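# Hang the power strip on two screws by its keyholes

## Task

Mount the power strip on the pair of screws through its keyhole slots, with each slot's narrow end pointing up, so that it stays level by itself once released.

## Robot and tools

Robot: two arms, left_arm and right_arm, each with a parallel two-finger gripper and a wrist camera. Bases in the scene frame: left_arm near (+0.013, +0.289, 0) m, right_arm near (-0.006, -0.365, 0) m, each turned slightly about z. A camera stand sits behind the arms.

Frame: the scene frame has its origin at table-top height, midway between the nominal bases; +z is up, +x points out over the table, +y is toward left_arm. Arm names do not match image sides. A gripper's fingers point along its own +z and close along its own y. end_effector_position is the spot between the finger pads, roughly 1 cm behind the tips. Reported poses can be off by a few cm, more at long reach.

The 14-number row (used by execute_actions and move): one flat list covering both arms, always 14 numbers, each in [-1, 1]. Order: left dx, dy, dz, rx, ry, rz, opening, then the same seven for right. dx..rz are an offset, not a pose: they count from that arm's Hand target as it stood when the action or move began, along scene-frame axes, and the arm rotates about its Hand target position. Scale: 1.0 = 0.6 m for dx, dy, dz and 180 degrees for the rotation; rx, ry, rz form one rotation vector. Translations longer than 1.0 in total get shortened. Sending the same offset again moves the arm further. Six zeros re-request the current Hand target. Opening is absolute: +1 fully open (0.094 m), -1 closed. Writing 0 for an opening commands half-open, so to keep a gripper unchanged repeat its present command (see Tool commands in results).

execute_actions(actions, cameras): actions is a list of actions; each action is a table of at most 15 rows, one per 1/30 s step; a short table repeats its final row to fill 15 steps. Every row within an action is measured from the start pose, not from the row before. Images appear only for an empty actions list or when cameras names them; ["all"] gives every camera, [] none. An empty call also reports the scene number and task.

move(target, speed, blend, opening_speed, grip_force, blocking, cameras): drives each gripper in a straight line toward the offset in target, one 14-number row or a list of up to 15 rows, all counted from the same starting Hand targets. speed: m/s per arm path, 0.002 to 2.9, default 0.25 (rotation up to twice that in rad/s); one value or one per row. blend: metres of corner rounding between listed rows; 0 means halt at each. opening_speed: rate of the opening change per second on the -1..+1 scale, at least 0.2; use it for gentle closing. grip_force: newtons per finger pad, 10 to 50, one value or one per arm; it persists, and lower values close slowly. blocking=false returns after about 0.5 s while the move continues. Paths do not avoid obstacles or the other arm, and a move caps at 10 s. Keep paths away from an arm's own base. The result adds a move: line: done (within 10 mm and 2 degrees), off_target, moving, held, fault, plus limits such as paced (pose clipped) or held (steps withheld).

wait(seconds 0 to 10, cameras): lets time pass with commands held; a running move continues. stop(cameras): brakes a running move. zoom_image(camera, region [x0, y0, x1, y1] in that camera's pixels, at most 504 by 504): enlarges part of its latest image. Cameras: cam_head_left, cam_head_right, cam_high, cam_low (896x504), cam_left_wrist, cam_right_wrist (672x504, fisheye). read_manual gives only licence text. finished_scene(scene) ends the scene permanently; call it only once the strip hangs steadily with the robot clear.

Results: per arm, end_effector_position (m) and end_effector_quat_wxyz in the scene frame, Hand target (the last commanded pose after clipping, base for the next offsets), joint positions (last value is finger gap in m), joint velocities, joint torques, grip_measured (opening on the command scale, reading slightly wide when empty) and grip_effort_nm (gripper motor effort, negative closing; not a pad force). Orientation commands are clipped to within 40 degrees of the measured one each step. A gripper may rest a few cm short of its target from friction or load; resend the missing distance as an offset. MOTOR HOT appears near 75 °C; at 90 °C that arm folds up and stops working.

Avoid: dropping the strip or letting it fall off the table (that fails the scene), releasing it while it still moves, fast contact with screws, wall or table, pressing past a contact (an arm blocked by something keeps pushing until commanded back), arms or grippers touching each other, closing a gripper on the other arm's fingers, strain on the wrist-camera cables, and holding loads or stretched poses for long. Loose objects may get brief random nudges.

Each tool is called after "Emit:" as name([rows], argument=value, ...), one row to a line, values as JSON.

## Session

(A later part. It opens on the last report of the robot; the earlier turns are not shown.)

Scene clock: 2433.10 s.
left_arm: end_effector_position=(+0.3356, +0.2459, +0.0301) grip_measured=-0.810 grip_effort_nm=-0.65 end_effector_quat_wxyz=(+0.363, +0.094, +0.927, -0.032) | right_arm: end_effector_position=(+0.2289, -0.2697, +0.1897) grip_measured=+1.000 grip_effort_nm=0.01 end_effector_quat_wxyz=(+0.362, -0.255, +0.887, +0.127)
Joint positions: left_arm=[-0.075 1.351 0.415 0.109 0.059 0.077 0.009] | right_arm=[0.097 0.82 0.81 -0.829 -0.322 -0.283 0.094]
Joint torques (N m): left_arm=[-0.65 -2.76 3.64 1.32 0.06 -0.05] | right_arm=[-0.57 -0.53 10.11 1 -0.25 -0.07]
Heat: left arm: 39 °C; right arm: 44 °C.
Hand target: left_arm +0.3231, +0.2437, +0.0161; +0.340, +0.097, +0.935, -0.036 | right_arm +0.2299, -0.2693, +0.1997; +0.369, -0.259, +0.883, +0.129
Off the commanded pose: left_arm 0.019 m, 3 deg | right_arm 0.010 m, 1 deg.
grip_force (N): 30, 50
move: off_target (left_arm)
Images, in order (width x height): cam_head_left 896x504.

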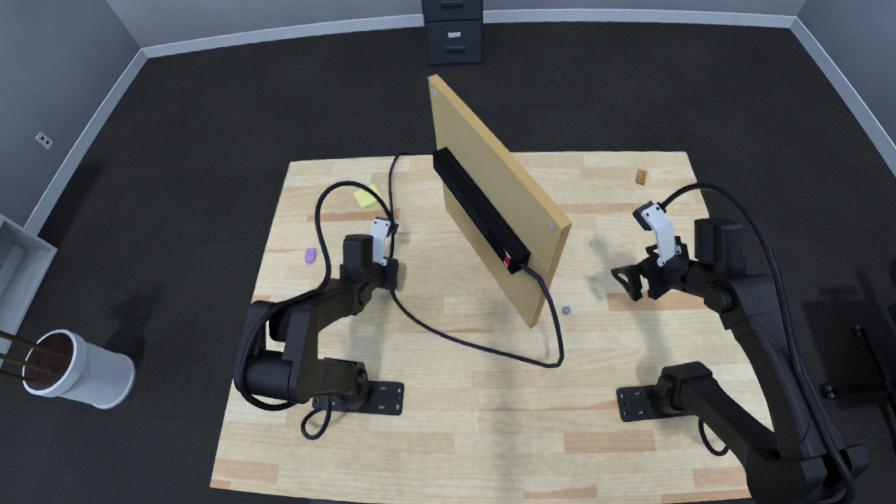

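Emit:
move([
  [0,0,-0.012,0,0,0,-0.9,0,0,0,0,0,0,1],
  [0,0,-0.012,0,0,0,-0.4,0,0,0,0,0,0,1],
], speed=0.06, cameras=["cam_head_left","cam_head_right"])

Emit:
zoom_image(camera="cam_head_left", region=[410, 120, 570, 280])

Emit:
zoom_image(camera="cam_head_left", region=[415, 120, 465, 170])

Emit:
zoom_image(camera="cam_head_left", region=[505, 225, 555, 275])

Scene clock: 2440.07 s.
left_arm: end_effector_position=(+0.3342, +0.2460, +0.0215) grip_measured=-0.402 grip_effort_nm=0.12 end_effector_quat_wxyz=(+0.361, +0.094, +0.927, -0.032) | right_arm: end_effector_position=(+0.2289, -0.2697, +0.1897) grip_measured=+1.000 grip_effort_nm=0.01 end_effector_quat_wxyz=(+0.362, -0.255, +0.887, +0.127)
Joint positions: left_arm=[-0.075 1.382 0.395 0.155 0.059 0.077 0.028] | right_arm=[0.097 0.82 0.81 -0.829 -0.322 -0.283 0.094]
Joint torques (N m): left_arm=[-0.57 -2.51 3.79 1.37 0.07 -0.02] | right_arm=[-0.57 -0.53 10.11 0.99 -0.25 -0.07]
Heat: left arm: 38 °C; right arm: 44 °C.
Hand target: left_arm +0.3232, +0.2437, +0.0090; +0.340, +0.097, +0.935, -0.036 | right_arm +0.2299, -0.2693, +0.1997; +0.369, -0.259, +0.883, +0.129
Off the commanded pose: left_arm 0.017 m, 3 deg | right_arm 0.010 m, 1 deg.
grip_force (N): 30, 50
move: off_target (left_arm); target 2's new opening was sent with left_arm's hand 0.019 m and 3 deg from that target
Images, in order (width x height): cam_head_left 896x504, cam_head_right 896x504.

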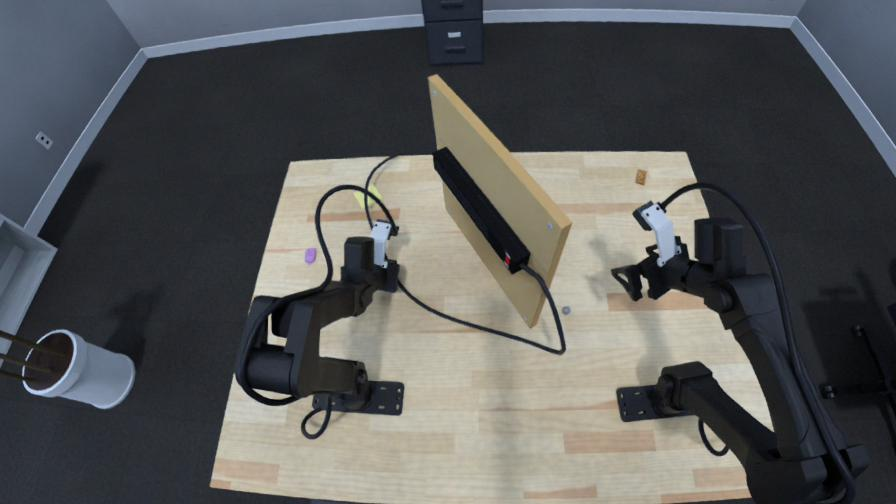

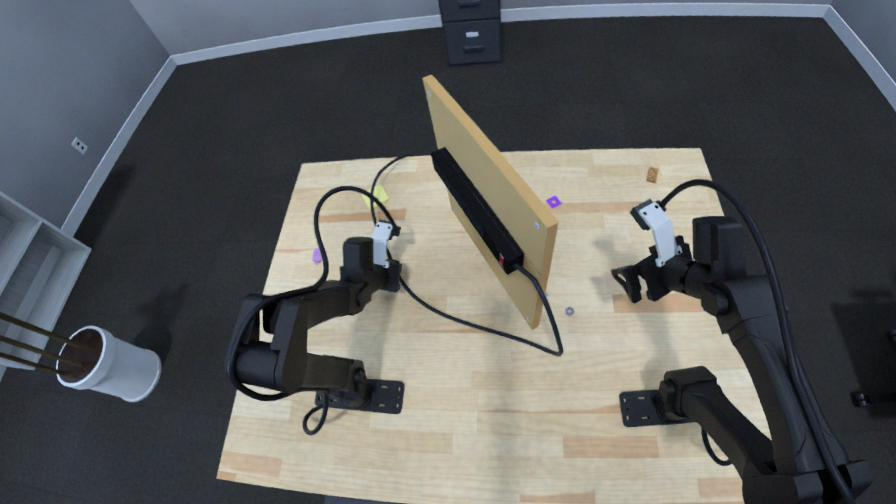

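Scaled by 3.150 from the camera's 896x504 image, which has a finer 1280x720 frame.

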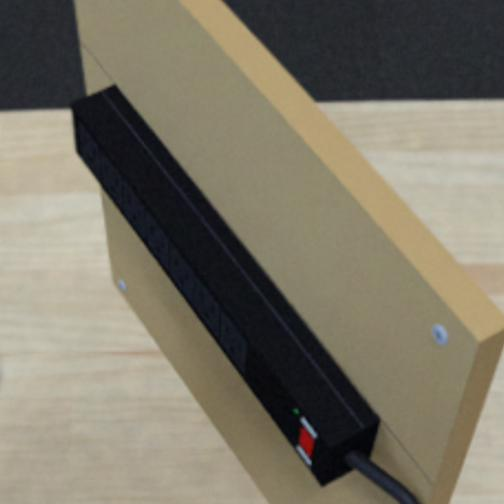

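Scaled by 10.080 from the camera's 896x504 image, which has a finer 1280x720 frame.

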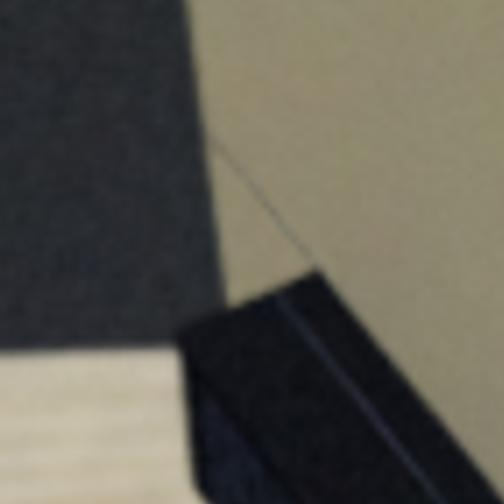

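Scaled by 10.080 from the camera's 896x504 image, which has a finer 1280x720 frame.

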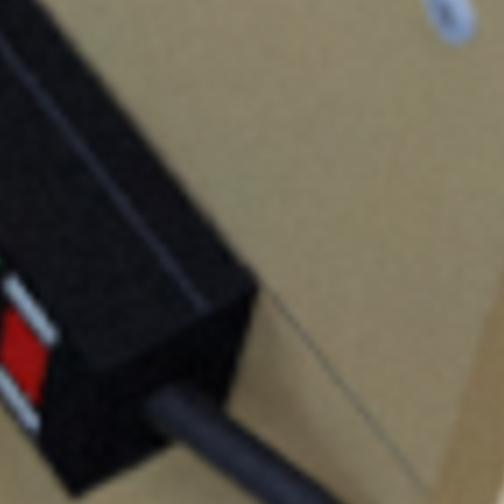

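Emit:
move([
  [-0.07,0.015,0.13,0,0,0,0.0,0,0,0,0,0,0,1],
  [-0.18,0.05,0.28,0,0,0,0.0,0,0,0,0,0,0,1],
], speed=0.15, blend=0.02)

Emit:
wait(seconds=2, cameras=["cam_head_left","cam_low"])

Emit:
zoom_image(camera="cam_head_left", region=[410, 120, 570, 280])

Scene clock: 2447.10 s.
left_arm: end_effector_position=(+0.2151, +0.2744, +0.1666) grip_measured=-0.002 grip_effort_nm=0.13 end_effector_quat_wxyz=(+0.329, +0.094, +0.939, -0.034) | right_arm: end_effector_position=(+0.2289, -0.2697, +0.1897) grip_measured=+1.000 grip_effort_nm=0.01 end_effector_quat_wxyz=(+0.362, -0.255, +0.887, +0.127)
Joint positions: left_arm=[0.107 0.66 0.755 -1.011 0.175 0.219 0.047] | right_arm=[0.097 0.82 0.81 -0.829 -0.322 -0.283 0.094]
Joint torques (N m): left_arm=[0.65 0.35 8.91 1.22 0.16 0.11] | right_arm=[-0.57 -0.54 10.11 0.99 -0.25 -0.07]
Heat: left arm: 38 °C; right arm: 44 °C.
Hand target: left_arm +0.2152, +0.2737, +0.1771; +0.340, +0.097, +0.935, -0.036 | right_arm +0.2299, -0.2693, +0.1997; +0.369, -0.259, +0.883, +0.129
Off the commanded pose: left_arm 0.010 m, 1 deg | right_arm 0.010 m, 1 deg.
grip_force (N): 30, 50
move: done

Scene clock: 2449.10 s.
left_arm: end_effector_position=(+0.2150, +0.2743, +0.1666) grip_measured=-0.002 grip_effort_nm=0.13 end_effector_quat_wxyz=(+0.329, +0.094, +0.939, -0.034) | right_arm: end_effector_position=(+0.2289, -0.2697, +0.1897) grip_measured=+1.000 grip_effort_nm=0.01 end_effector_quat_wxyz=(+0.362, -0.255, +0.887, +0.127)
Joint positions: left_arm=[0.107 0.66 0.755 -1.012 0.175 0.219 0.047] | right_arm=[0.097 0.82 0.81 -0.829 -0.322 -0.283 0.094]
Joint torques (N m): left_arm=[0.75 0.21 9.01 1.22 0.18 0.09] | right_arm=[-0.58 -0.53 10.13 0.99 -0.25 -0.07]
Heat: left arm: 39 °C; right arm: 44 °C.
Hand target: left_arm +0.2152, +0.2737, +0.1771; +0.340, +0.097, +0.935, -0.036 | right_arm +0.2299, -0.2693, +0.1997; +0.369, -0.259, +0.883, +0.129
Tool commands: left_gripper/opening=+0.0 right_gripper/opening=+1.0
Off the commanded pose: left_arm 0.010 m, 1 deg | right_arm 0.010 m, 1 deg.
grip_force (N): 30, 50
wait: 2.00 s; at rest by 0.17 s
Images, in order (width x height): cam_head_left 896x504, cam_low 896x504.

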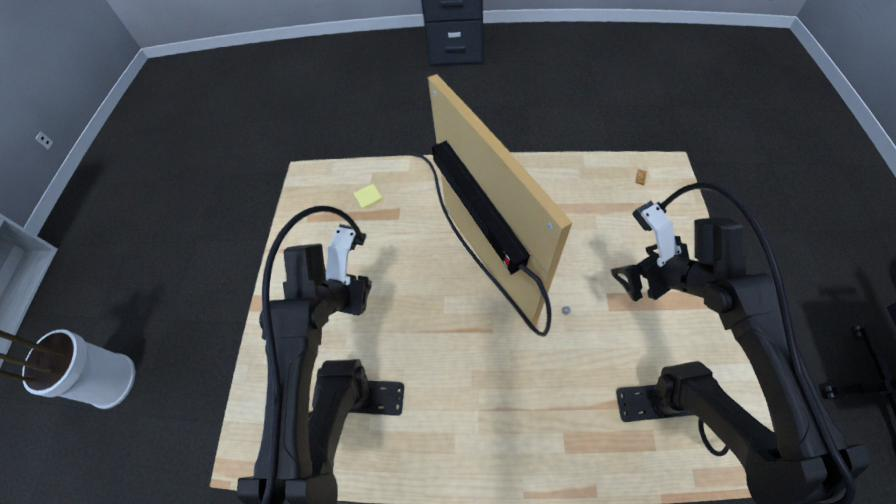

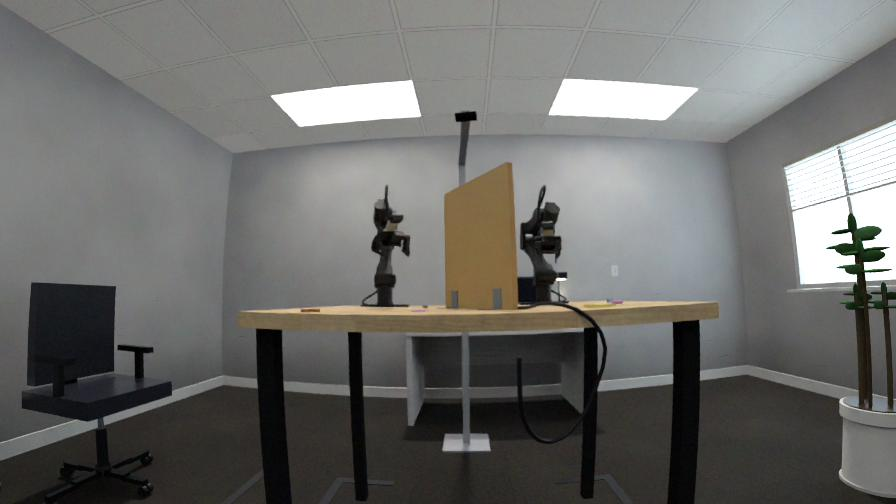

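Scaled by 3.150 from the camera's 896x504 image, which has a finer 1280x720 frame.

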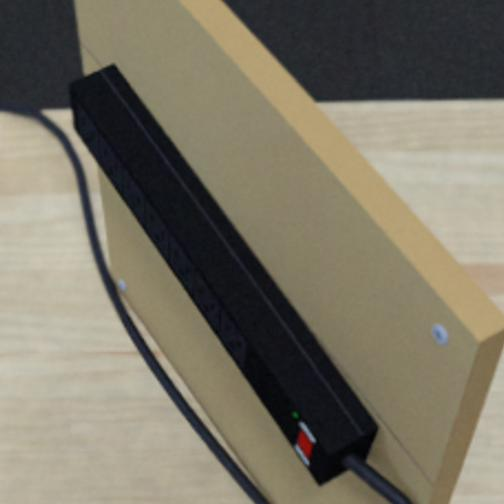

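Emit:
wait(seconds=0, cameras=["cam_head_left","cam_head_right","cam_high","cam_right_wrist"])

Emit:
zoom_image(camera="cam_head_left", region=[480, 230, 580, 350])

Emit:
zoom_image(camera="cam_head_right", region=[480, 230, 580, 350])

Emit:
zoom_image(camera="cam_high", region=[300, 280, 480, 420])

Scene clock: 2653.10 s.
left_arm: end_effector_position=(+0.2150, +0.2743, +0.1666) grip_measured=-0.002 grip_effort_nm=0.13 end_effector_quat_wxyz=(+0.329, +0.094, +0.939, -0.034) | right_arm: end_effector_position=(+0.2289, -0.2697, +0.1897) grip_measured=+1.000 grip_effort_nm=0.01 end_effector_quat_wxyz=(+0.362, -0.255, +0.887, +0.127)
Joint positions: left_arm=[0.107 0.66 0.755 -1.012 0.175 0.219 0.047] | right_arm=[0.097 0.82 0.81 -0.829 -0.322 -0.283 0.094]
Joint torques (N m): left_arm=[0.5 0.32 9.07 1.22 0.19 0.09] | right_arm=[-0.57 -0.51 10.13 0.99 -0.25 -0.07]
Heat: left arm: 41 °C; right arm: 44 °C.
Hand target: left_arm +0.2152, +0.2737, +0.1771; +0.340, +0.097, +0.935, -0.036 | right_arm +0.2299, -0.2693, +0.1997; +0.369, -0.259, +0.883, +0.129
Tool commands: left_gripper/opening=+0.0 right_gripper/opening=+1.0
Off the commanded pose: left_arm 0.010 m, 1 deg | right_arm 0.010 m, 1 deg.
grip_force (N): 30, 50
camera_calibration:
cam_right_wrist: T_world_to_cam=[[0.55342, -0.827846, -0.0916416, -0.328354], [-0.826377, -0.532005, -0.184584, 0.122296], [0.104054, 0.177883, -0.978535, 0.315467], [0, 0, 0, 1]] pos_world=[0.249955, -0.26288, 0.301179]
Images, in order (width x height): cam_head_left 896x504, cam_head_right 896x504, cam_high 896x504, cam_right_wrist 672x504.

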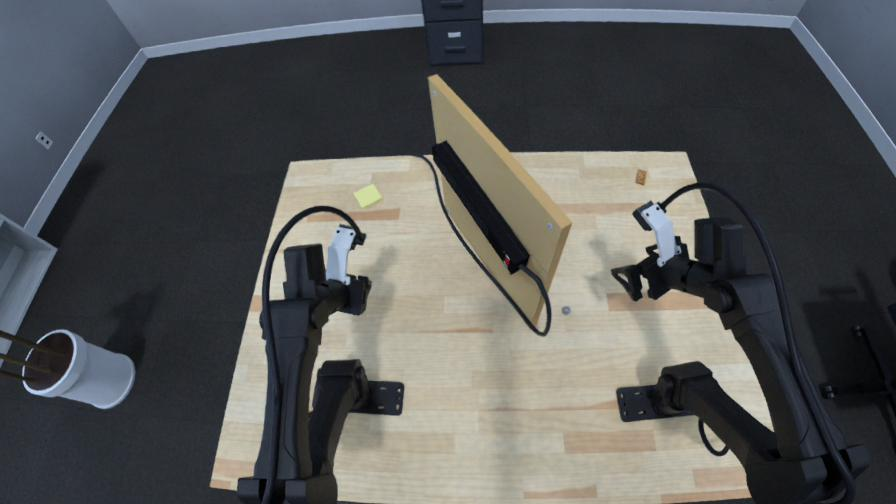

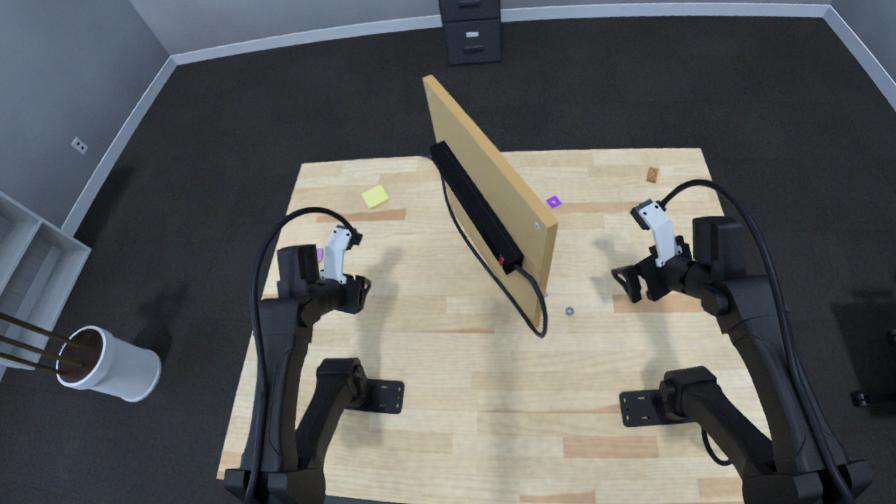

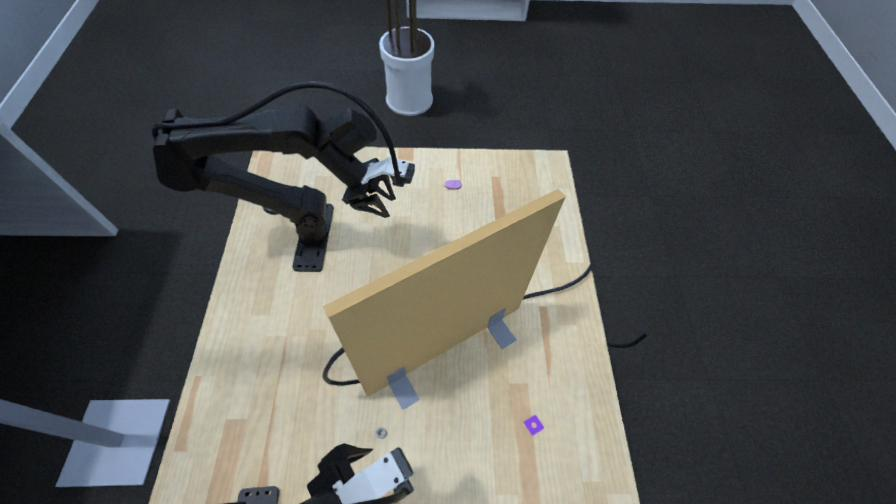

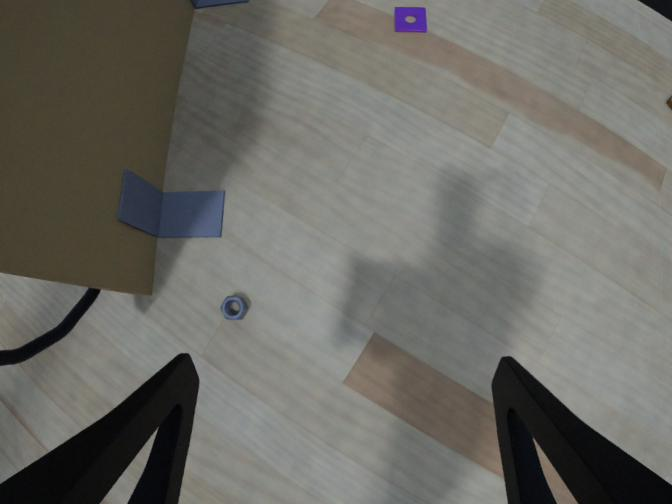

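Scaled by 4.200 from the camera's 896x504 image, which has a finer 1280x720 frame.

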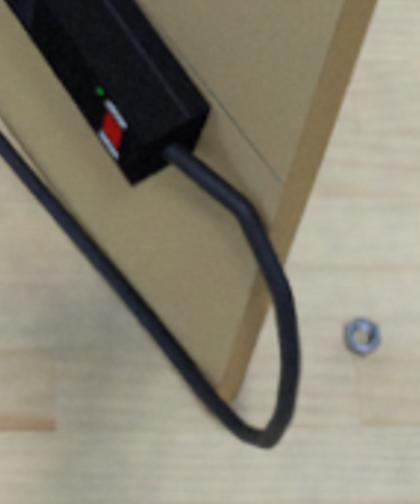

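Scaled by 4.200 from the camera's 896x504 image, which has a finer 1280x720 frame.

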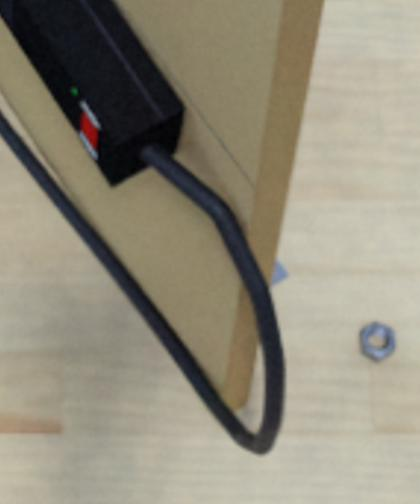

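Scaled by 2.800 from the camera's 896x504 image, which has a finer 1280x720 frame.

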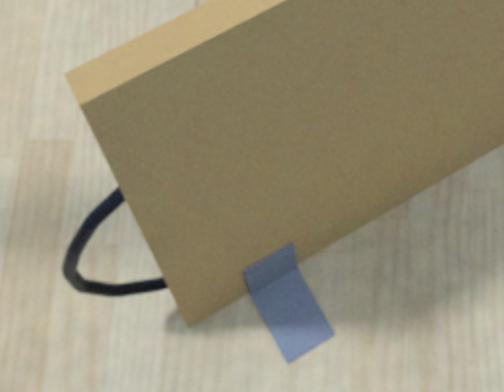

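Emit:
move([
  [-0.10,-0.25,0.06,0.2843,-0.3823,-0.5076,0,0,0,0,0,0,0,1],
  [-0.2387,-0.4632,-0.1585,0.2843,-0.3823,-0.5076,0,0,0,0,0,0,0,1],
], speed=[0.4,0.2], grip_force=[50,50], cameras=["cam_head_left","cam_head_right","cam_left_wrist"])

Scene clock: 2768.43 s.
left_arm: end_effector_position=(+0.0733, -0.0047, +0.0822) grip_measured=-0.002 grip_effort_nm=0.12 end_effector_quat_wxyz=(+0.550, +0.793, +0.211, +0.153) | right_arm: end_effector_position=(+0.2289, -0.2697, +0.1897) grip_measured=+1.000 grip_effort_nm=0.01 end_effector_quat_wxyz=(+0.362, -0.255, +0.887, +0.127)
Joint positions: left_arm=[-1.72 1.165 0.099 0.611 -0.657 1.292 0.047] | right_arm=[0.097 0.82 0.81 -0.829 -0.322 -0.283 0.094]
Joint torques (N m): left_arm=[-0.39 -1.37 4.86 1.89 -0.16 -0.06] | right_arm=[-0.57 -0.53 10.13 1 -0.26 -0.08]
Heat: left arm: 40 °C; right arm: 44 °C.
Hand target: left_arm +0.0720, -0.0042, +0.0819; +0.553, +0.791, +0.214, +0.150 | right_arm +0.2299, -0.2693, +0.1997; +0.369, -0.259, +0.883, +0.129
Off the commanded pose: left_arm 0.001 m, 1 deg | right_arm 0.010 m, 1 deg.
move: done
camera_calibration:
cam_left_wrist: T_world_to_cam=[[-0.120201, 0.297627, -0.947085, 0.0943745], [0.441782, 0.87037, 0.21745, -0.00669357], [0.889034, -0.392267, -0.236105, 0.0589809], [0, 0, 0, 1]] pos_world=[-0.038135, 0.000873719, 0.104762]
Images, in order (width x height): cam_head_left 896x504, cam_head_right 896x504, cam_left_wrist 672x504.

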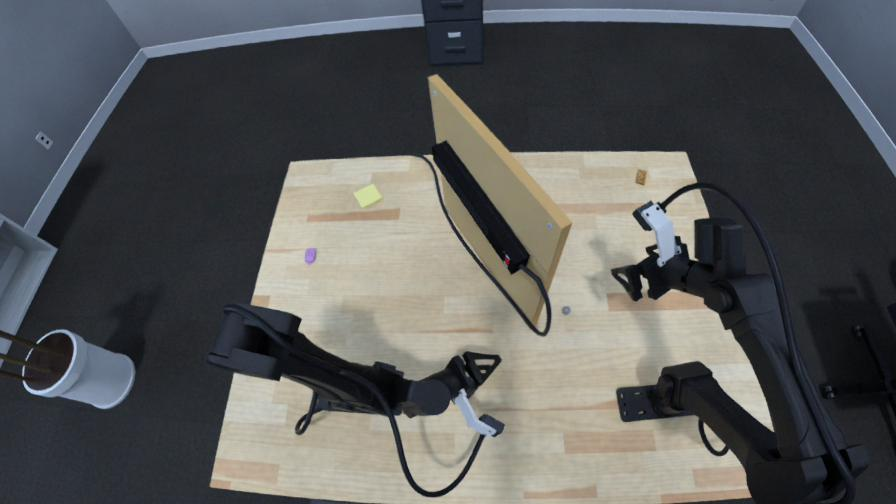

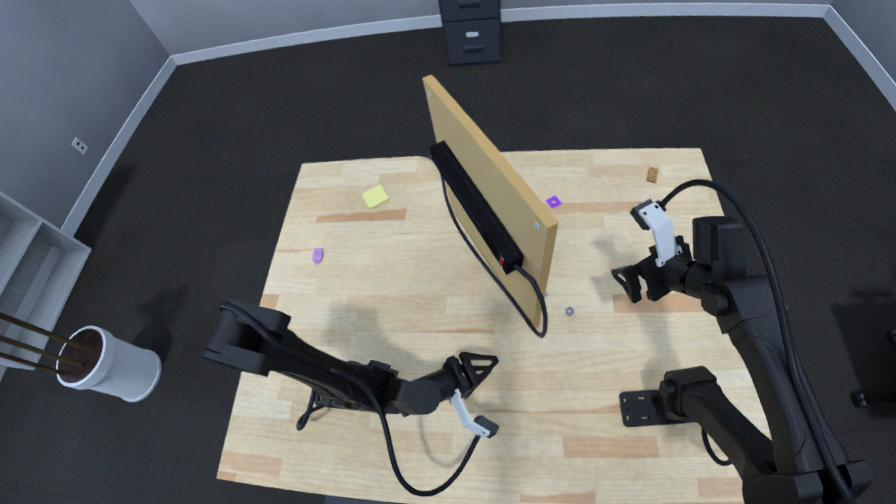

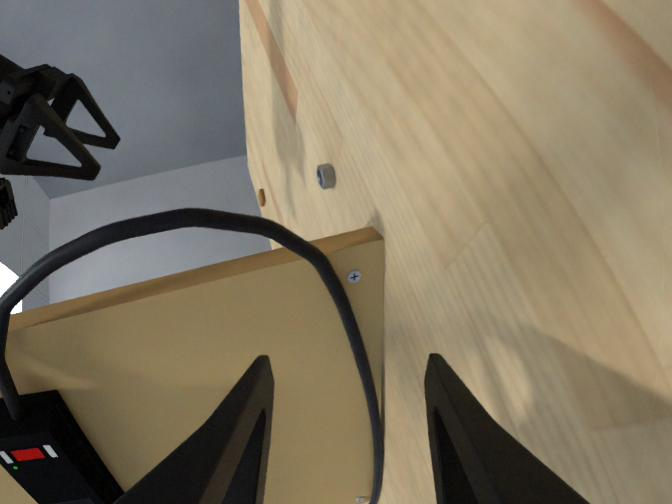

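Emit:
move([
  [0.079,0.0463,0,0,0,0,0,0,0,0,0,0,0,1],
  [0.127,-0.035,-0.034,0,0,0,0,0,0,0,0,0,0,1],
], speed=0.12, cameras=["cam_left_wrist"])

Scene clock: 2785.37 s.
left_arm: end_effector_position=(+0.1462, -0.0196, +0.0574) grip_measured=-0.002 grip_effort_nm=0.12 end_effector_quat_wxyz=(+0.546, +0.796, +0.213, +0.154) | right_arm: end_effector_position=(+0.2289, -0.2697, +0.1897) grip_measured=+1.000 grip_effort_nm=0.01 end_effector_quat_wxyz=(+0.362, -0.255, +0.887, +0.127)
Joint positions: left_arm=[-1.268 1.544 0.106 1.062 -0.244 1.488 0.047] | right_arm=[0.097 0.82 0.81 -0.829 -0.322 -0.283 0.094]
Joint torques (N m): left_arm=[0.76 -2.47 5.07 1.99 0.04 -0.04] | right_arm=[-0.57 -0.51 10.14 0.99 -0.25 -0.07]
Heat: left arm: 39 °C; right arm: 44 °C.
Hand target: left_arm +0.1481, -0.0253, +0.0615; +0.554, +0.791, +0.214, +0.150 | right_arm +0.2299, -0.2693, +0.1997; +0.369, -0.259, +0.883, +0.129
Off the commanded pose: left_arm 0.007 m, 1 deg | right_arm 0.010 m, 1 deg.
move: done
camera_calibration:
cam_left_wrist: T_world_to_cam=[[-0.124893, 0.305534, -0.943955, 0.0847746], [0.439457, 0.870024, 0.223462, -0.0204469], [0.889539, -0.386919, -0.242929, -0.017086], [0, 0, 0, 1]] pos_world=[0.0347719, -0.0147231, 0.0804418]
Images, in order (width x height): cam_left_wrist 672x504.

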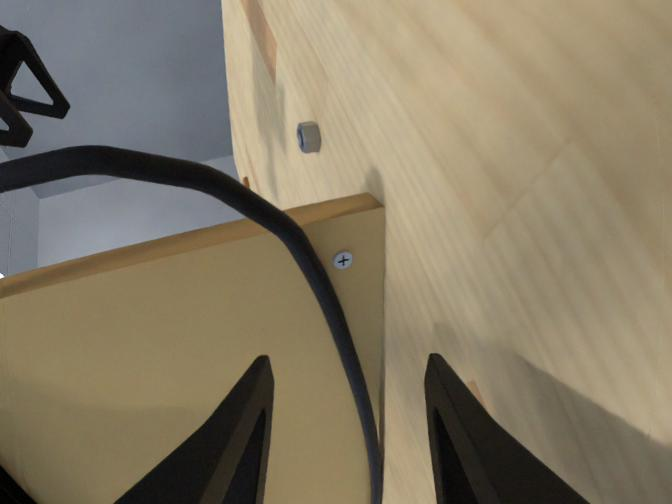

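Emit:
move([
  [0.0216,0.0126,0.008,0,0,0,0,0,0,0,0,0,0,1],
  [0.0612,-0.055,-0.02,0,0,0,0,0,0,0,0,0,0,1],
], speed=0.08, cameras=["cam_left_wrist","cam_head_left"])

Scene clock: 2796.33 s.
left_arm: end_effector_position=(+0.1823, -0.0530, +0.0473) grip_measured=-0.002 grip_effort_nm=0.12 end_effector_quat_wxyz=(+0.547, +0.794, +0.214, +0.154) | right_arm: end_effector_position=(+0.2289, -0.2697, +0.1897) grip_measured=+1.000 grip_effort_nm=0.01 end_effector_quat_wxyz=(+0.362, -0.255, +0.887, +0.127)
Joint positions: left_arm=[-1.148 1.774 0.264 1.145 -0.133 1.531 0.047] | right_arm=[0.097 0.82 0.81 -0.829 -0.322 -0.283 0.094]
Joint torques (N m): left_arm=[0.8 -3.85 4.88 2 0.08 0] | right_arm=[-0.57 -0.51 10.11 0.99 -0.25 -0.08]
Heat: left arm: 38 °C; right arm: 44 °C.
Hand target: left_arm +0.1848, -0.0582, +0.0495; +0.553, +0.791, +0.214, +0.150 | right_arm +0.2299, -0.2693, +0.1997; +0.369, -0.259, +0.883, +0.129
Off the commanded pose: left_arm 0.006 m, 1 deg | right_arm 0.010 m, 1 deg.
move: done
camera_calibration:
cam_left_wrist: T_world_to_cam=[[-0.125592, 0.301862, -0.945043, 0.0899195], [0.4381, 0.871548, 0.220164, -0.00464424], [0.890109, -0.386372, -0.241705, -0.0647633], [0, 0, 0, 1]] pos_world=[0.0709743, -0.0481183, 0.0703466]
Images, in order (width x height): cam_head_left 896x504, cam_left_wrist 672x504.

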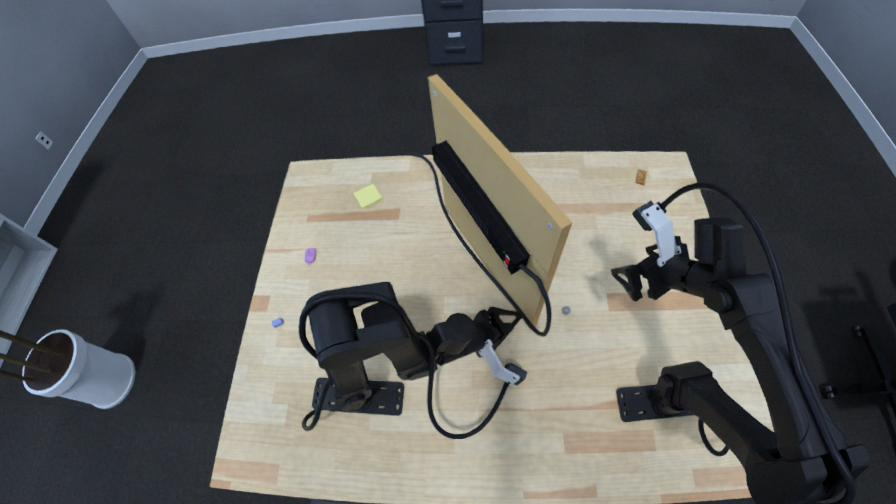

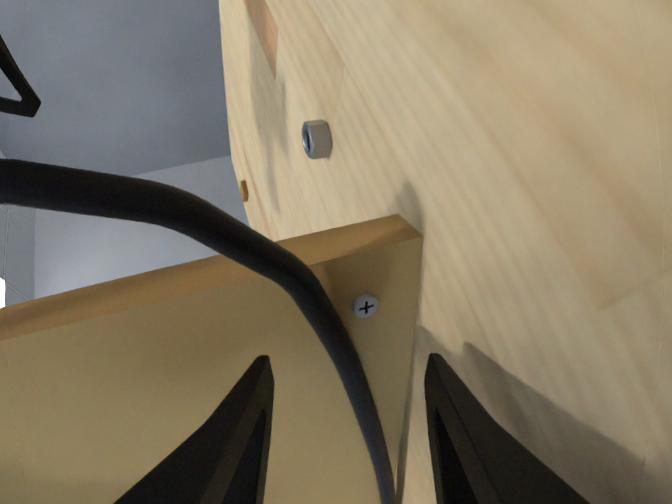

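Emit:
move([
  [0.0158,-0.027,-0.0114,0,0,0,0,0,0,0,0,0,0,1],
], speed=0.06, cameras=["cam_left_wrist"])

Scene clock: 2802.63 s.
left_arm: end_effector_position=(+0.1890, -0.0648, +0.0372) grip_measured=-0.002 grip_effort_nm=0.12 end_effector_quat_wxyz=(+0.542, +0.798, +0.214, +0.153) | right_arm: end_effector_position=(+0.2289, -0.2697, +0.1897) grip_measured=+1.000 grip_effort_nm=0.01 end_effector_quat_wxyz=(+0.362, -0.255, +0.887, +0.127)
Joint positions: left_arm=[-1.141 1.856 0.319 1.159 -0.126 1.534 0.047] | right_arm=[0.097 0.82 0.81 -0.829 -0.322 -0.283 0.094]
Joint torques (N m): left_arm=[0.8 -4.25 6.2 2.01 0.11 0] | right_arm=[-0.57 -0.53 10.11 1 -0.25 -0.08]
Heat: left arm: 38 °C; right arm: 44 °C.
Hand target: left_arm +0.1943, -0.0746, +0.0428; +0.554, +0.791, +0.214, +0.150 | right_arm +0.2299, -0.2693, +0.1997; +0.369, -0.259, +0.883, +0.129
Off the commanded pose: left_arm 0.012 m, 2 deg | right_arm 0.010 m, 1 deg.
move: off_target (left_arm)
camera_calibration:
cam_left_wrist: T_world_to_cam=[[-0.129822, 0.313388, -0.940709, 0.0861534], [0.439746, 0.868528, 0.228654, 0.00411195], [0.88869, -0.383989, -0.250565, -0.076966], [0, 0, 0, 1]] pos_world=[0.0777753, -0.0601249, 0.0608201]
Images, in order (width x height): cam_left_wrist 672x504.

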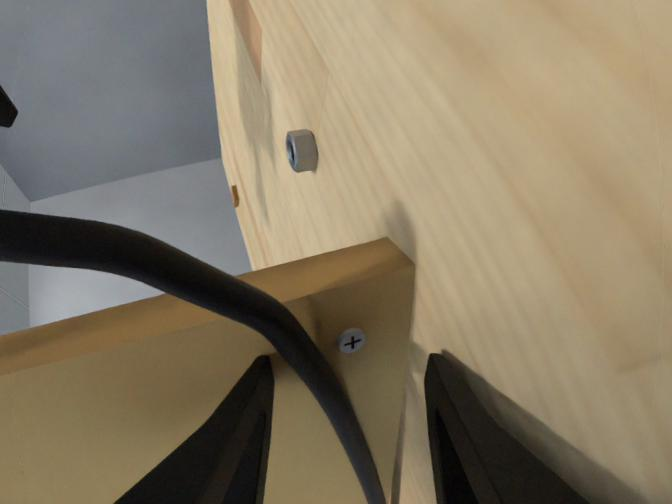

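Emit:
move([
  [0,0,0.012,0,0,0,0,0,0,0,0,0,0,1],
  [0,0,0.012,0,0,0,-0.66,0,0,0,0,0,0,1],
], speed=0.06, cameras=["cam_left_wrist"])

Scene clock: 2807.73 s.
left_arm: end_effector_position=(+0.1917, -0.0694, +0.0417) grip_measured=-0.658 grip_effort_nm=-0.11 end_effector_quat_wxyz=(+0.545, +0.796, +0.214, +0.154) | right_arm: end_effector_position=(+0.2289, -0.2697, +0.1897) grip_measured=+1.000 grip_effort_nm=0.01 end_effector_quat_wxyz=(+0.362, -0.255, +0.887, +0.127)
Joint positions: left_arm=[-1.138 1.846 0.339 1.136 -0.124 1.535 0.016] | right_arm=[0.097 0.82 0.81 -0.829 -0.322 -0.283 0.094]
Joint torques (N m): left_arm=[0.55 -6.67 4.79 1.77 0.13 -0.01] | right_arm=[-0.55 -0.53 10.13 0.99 -0.25 -0.08]
Heat: left arm: 38 °C; right arm: 44 °C.
Hand target: left_arm +0.1943, -0.0745, +0.0500; +0.554, +0.791, +0.214, +0.150 | right_arm +0.2299, -0.2693, +0.1997; +0.369, -0.259, +0.883, +0.129
Off the commanded pose: left_arm 0.010 m, 1 deg | right_arm 0.010 m, 1 deg.
move: done; target 2's new opening was sent with left_arm's hand 0.017 m and 2 deg from that target
camera_calibration:
cam_left_wrist: T_world_to_cam=[[-0.127282, 0.307529, -0.942987, 0.0914299], [0.438645, 0.870149, 0.224568, 0.00636944], [0.889601, -0.385053, -0.24565, -0.0804085], [0, 0, 0, 1]] pos_world=[0.0803749, -0.0646212, 0.0650345]
Images, in order (width x height): cam_left_wrist 672x504.

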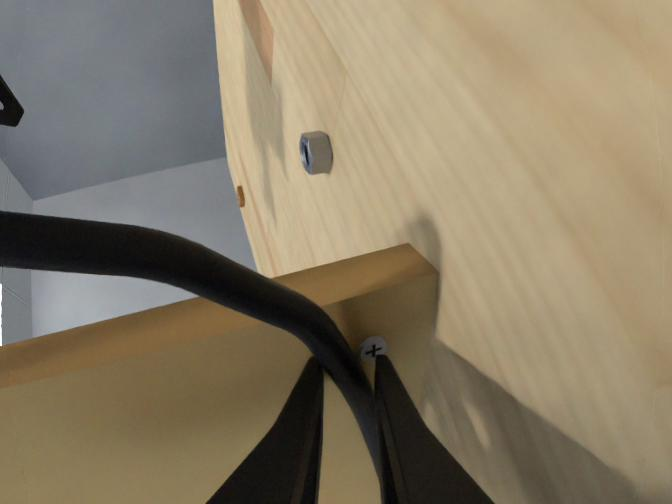

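Emit:
move([
  [0,0,0,0,0,0,-0.95,0,0,0,0,0,0,1],
])

Emit:
move([
  [-0.0762,0.1628,0.0833,0,0,0,-0.95,0,0,0,0,0,0,1],
  [0.0305,0.2447,0.5167,0,0,0,-0.95,0,0,0,0,0,0,1],
], speed=0.12, blend=[0.02,0], cameras=["cam_head_left","cam_head_right","cam_left_wrist"])

Scene clock: 2829.40 s.
left_arm: end_effector_position=(+0.1912, -0.0690, +0.0403) grip_measured=-0.831 grip_effort_nm=-1.02 end_effector_quat_wxyz=(+0.542, +0.798, +0.214, +0.152) | right_arm: end_effector_position=(+0.2289, -0.2697, +0.1897) grip_measured=+1.000 grip_effort_nm=0.01 end_effector_quat_wxyz=(+0.362, -0.255, +0.887, +0.127)
Joint positions: left_arm=[-1.138 1.845 0.339 1.129 -0.122 1.534 0.008] | right_arm=[0.097 0.82 0.81 -0.829 -0.322 -0.283 0.094]
Joint torques (N m): left_arm=[0.8 -6.63 4.81 1.82 0.08 -0.02] | right_arm=[-0.57 -0.54 10.14 0.99 -0.25 -0.07]
Heat: left arm: 39 °C; right arm: 44 °C.
Hand target: left_arm +0.1943, -0.0745, +0.0499; +0.554, +0.791, +0.214, +0.150 | right_arm +0.2299, -0.2693, +0.1997; +0.369, -0.259, +0.883, +0.129
Off the commanded pose: left_arm 0.012 m, 2 deg | right_arm 0.010 m, 1 deg.
move: off_target (left_arm)

Scene clock: 2833.47 s.
left_arm: end_effector_position=(+0.2135, +0.0775, +0.3254) grip_measured=-0.833 grip_effort_nm=-1.02 end_effector_quat_wxyz=(+0.514, +0.813, +0.236, +0.137) | right_arm: end_effector_position=(+0.2289, -0.2697, +0.1897) grip_measured=+1.000 grip_effort_nm=0.01 end_effector_quat_wxyz=(+0.362, -0.255, +0.887, +0.127)
Joint positions: left_arm=[-0.533 0.877 1.113 -0.731 0.418 1.764 0.008] | right_arm=[0.097 0.82 0.81 -0.829 -0.322 -0.283 0.094]
Joint torques (N m): left_arm=[0.53 -1.24 10.92 2.29 0.48 -0.11] | right_arm=[-0.57 -0.53 10.13 0.99 -0.25 -0.07]
Heat: left arm: 39 °C; right arm: 44 °C.
Hand target: left_arm +0.2127, +0.0723, +0.3599; +0.553, +0.791, +0.214, +0.150 | right_arm +0.2299, -0.2693, +0.1997; +0.369, -0.259, +0.883, +0.129
Off the commanded pose: left_arm 0.035 m, 6 deg | right_arm 0.010 m, 1 deg.
move: off_target (left_arm)
camera_calibration:
cam_left_wrist: T_world_to_cam=[[-0.198201, 0.354366, -0.91386, 0.318483], [0.438518, 0.865901, 0.240661, -0.199605], [0.876595, -0.353045, -0.327019, 0.0533086], [0, 0, 0, 1]] pos_world=[0.103924, 0.0787988, 0.356519]
Images, in order (width x height): cam_head_left 896x504, cam_head_right 896x504, cam_left_wrist 672x504.

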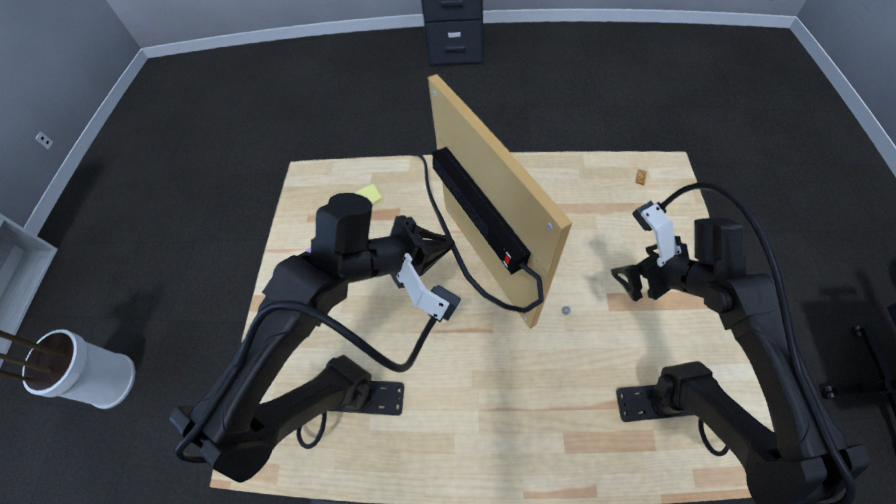

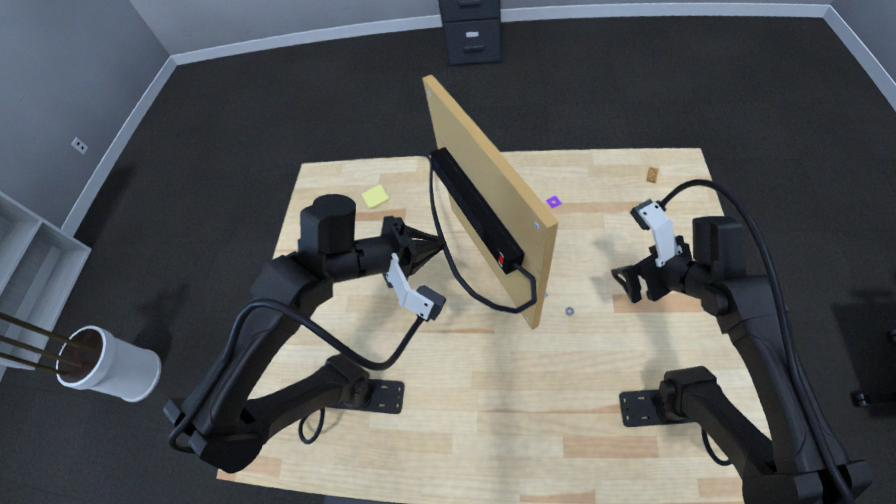

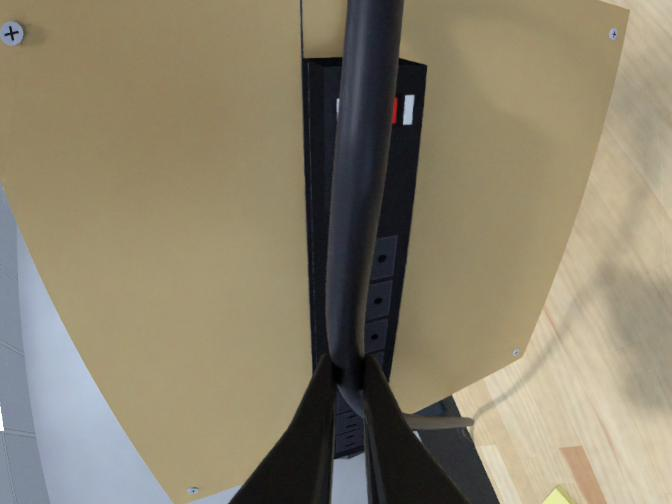

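Emit:
move([
  [0.07,0.012,0.1083,0,0,0,-0.95,0,0,0,0,0,0,1],
  [0.1923,-0.065,0.0917,0,0,0,-0.95,0,0,0,0,0,0,1],
], speed=0.1, blend=[0.02,0], cameras=["cam_head_left","cam_head_right","cam_left_wrist"])

Emit:
zoom_image(camera="cam_head_left", region=[400, 110, 580, 320])

Scene clock: 2841.90 s.
left_arm: end_effector_position=(+0.3087, +0.0398, +0.3701) grip_measured=-0.834 grip_effort_nm=-1.02 end_effector_quat_wxyz=(+0.507, +0.824, +0.231, +0.098) | right_arm: end_effector_position=(+0.2289, -0.2697, +0.1897) grip_measured=+1.000 grip_effort_nm=0.00 end_effector_quat_wxyz=(+0.362, -0.255, +0.887, +0.127)
Joint positions: left_arm=[-0.418 1.364 1.603 -0.826 0.574 1.834 0.008] | right_arm=[0.097 0.82 0.81 -0.829 -0.322 -0.283 0.094]
Joint torques (N m): left_arm=[0.34 -3.93 11.67 2.97 0.08 -0.27] | right_arm=[-0.57 -0.53 10.13 1 -0.25 -0.07]
Heat: left arm: 40 °C; right arm: 44 °C.
Hand target: left_arm +0.3280, +0.0332, +0.4149; +0.553, +0.791, +0.214, +0.150 | right_arm +0.2299, -0.2693, +0.1997; +0.369, -0.259, +0.883, +0.129
Off the commanded pose: left_arm 0.049 m, 9 deg | right_arm 0.010 m, 1 deg.
move: off_target (left_arm)
camera_calibration:
cam_left_wrist: T_world_to_cam=[[-0.238278, 0.369543, -0.898143, 0.397603], [0.497006, 0.84091, 0.214138, -0.22667], [0.834391, -0.395358, -0.384036, 0.00687581], [0, 0, 0, 1]] pos_world=[0.20166, 0.046396, 0.408284]
Images, in order (width x height): cam_head_left 896x504, cam_head_right 896x504, cam_left_wrist 672x504.

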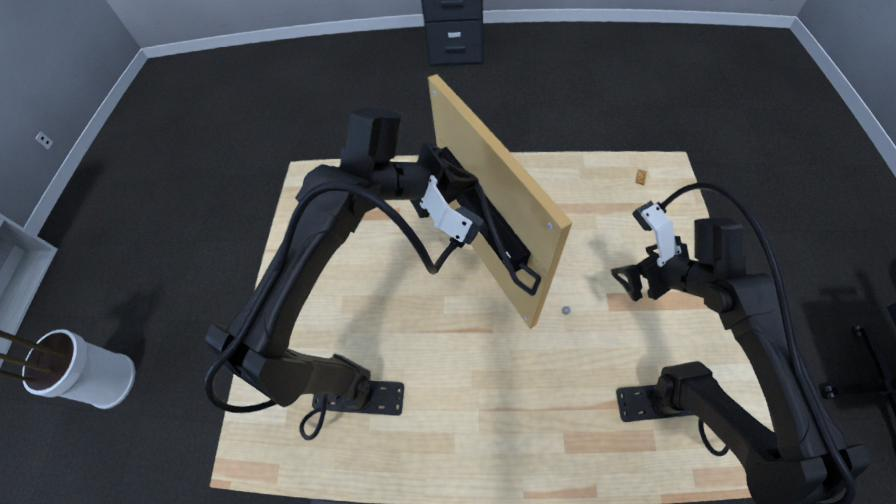

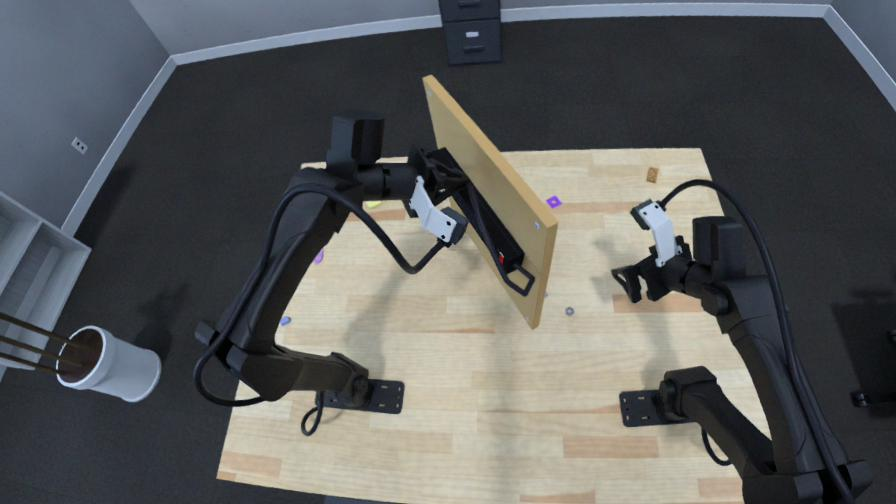

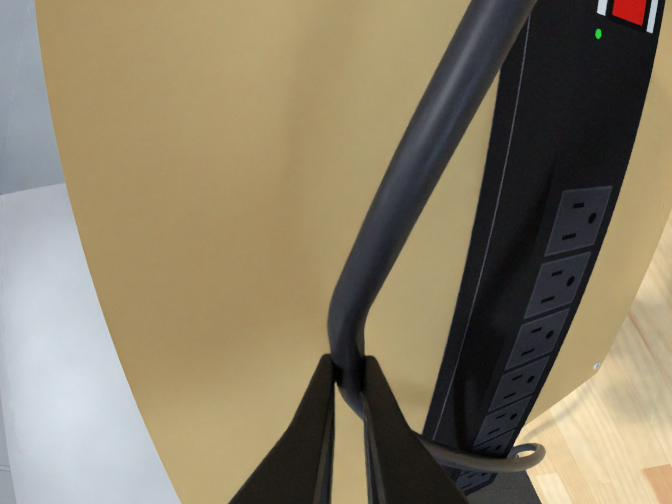

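Scaled by 2.400 from the camera's 896x504 image, which has a finer 1280x720 frame.

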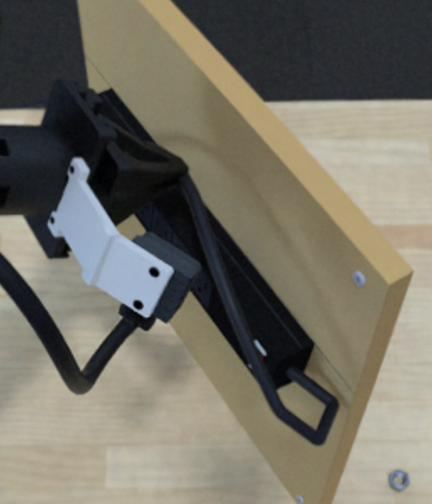

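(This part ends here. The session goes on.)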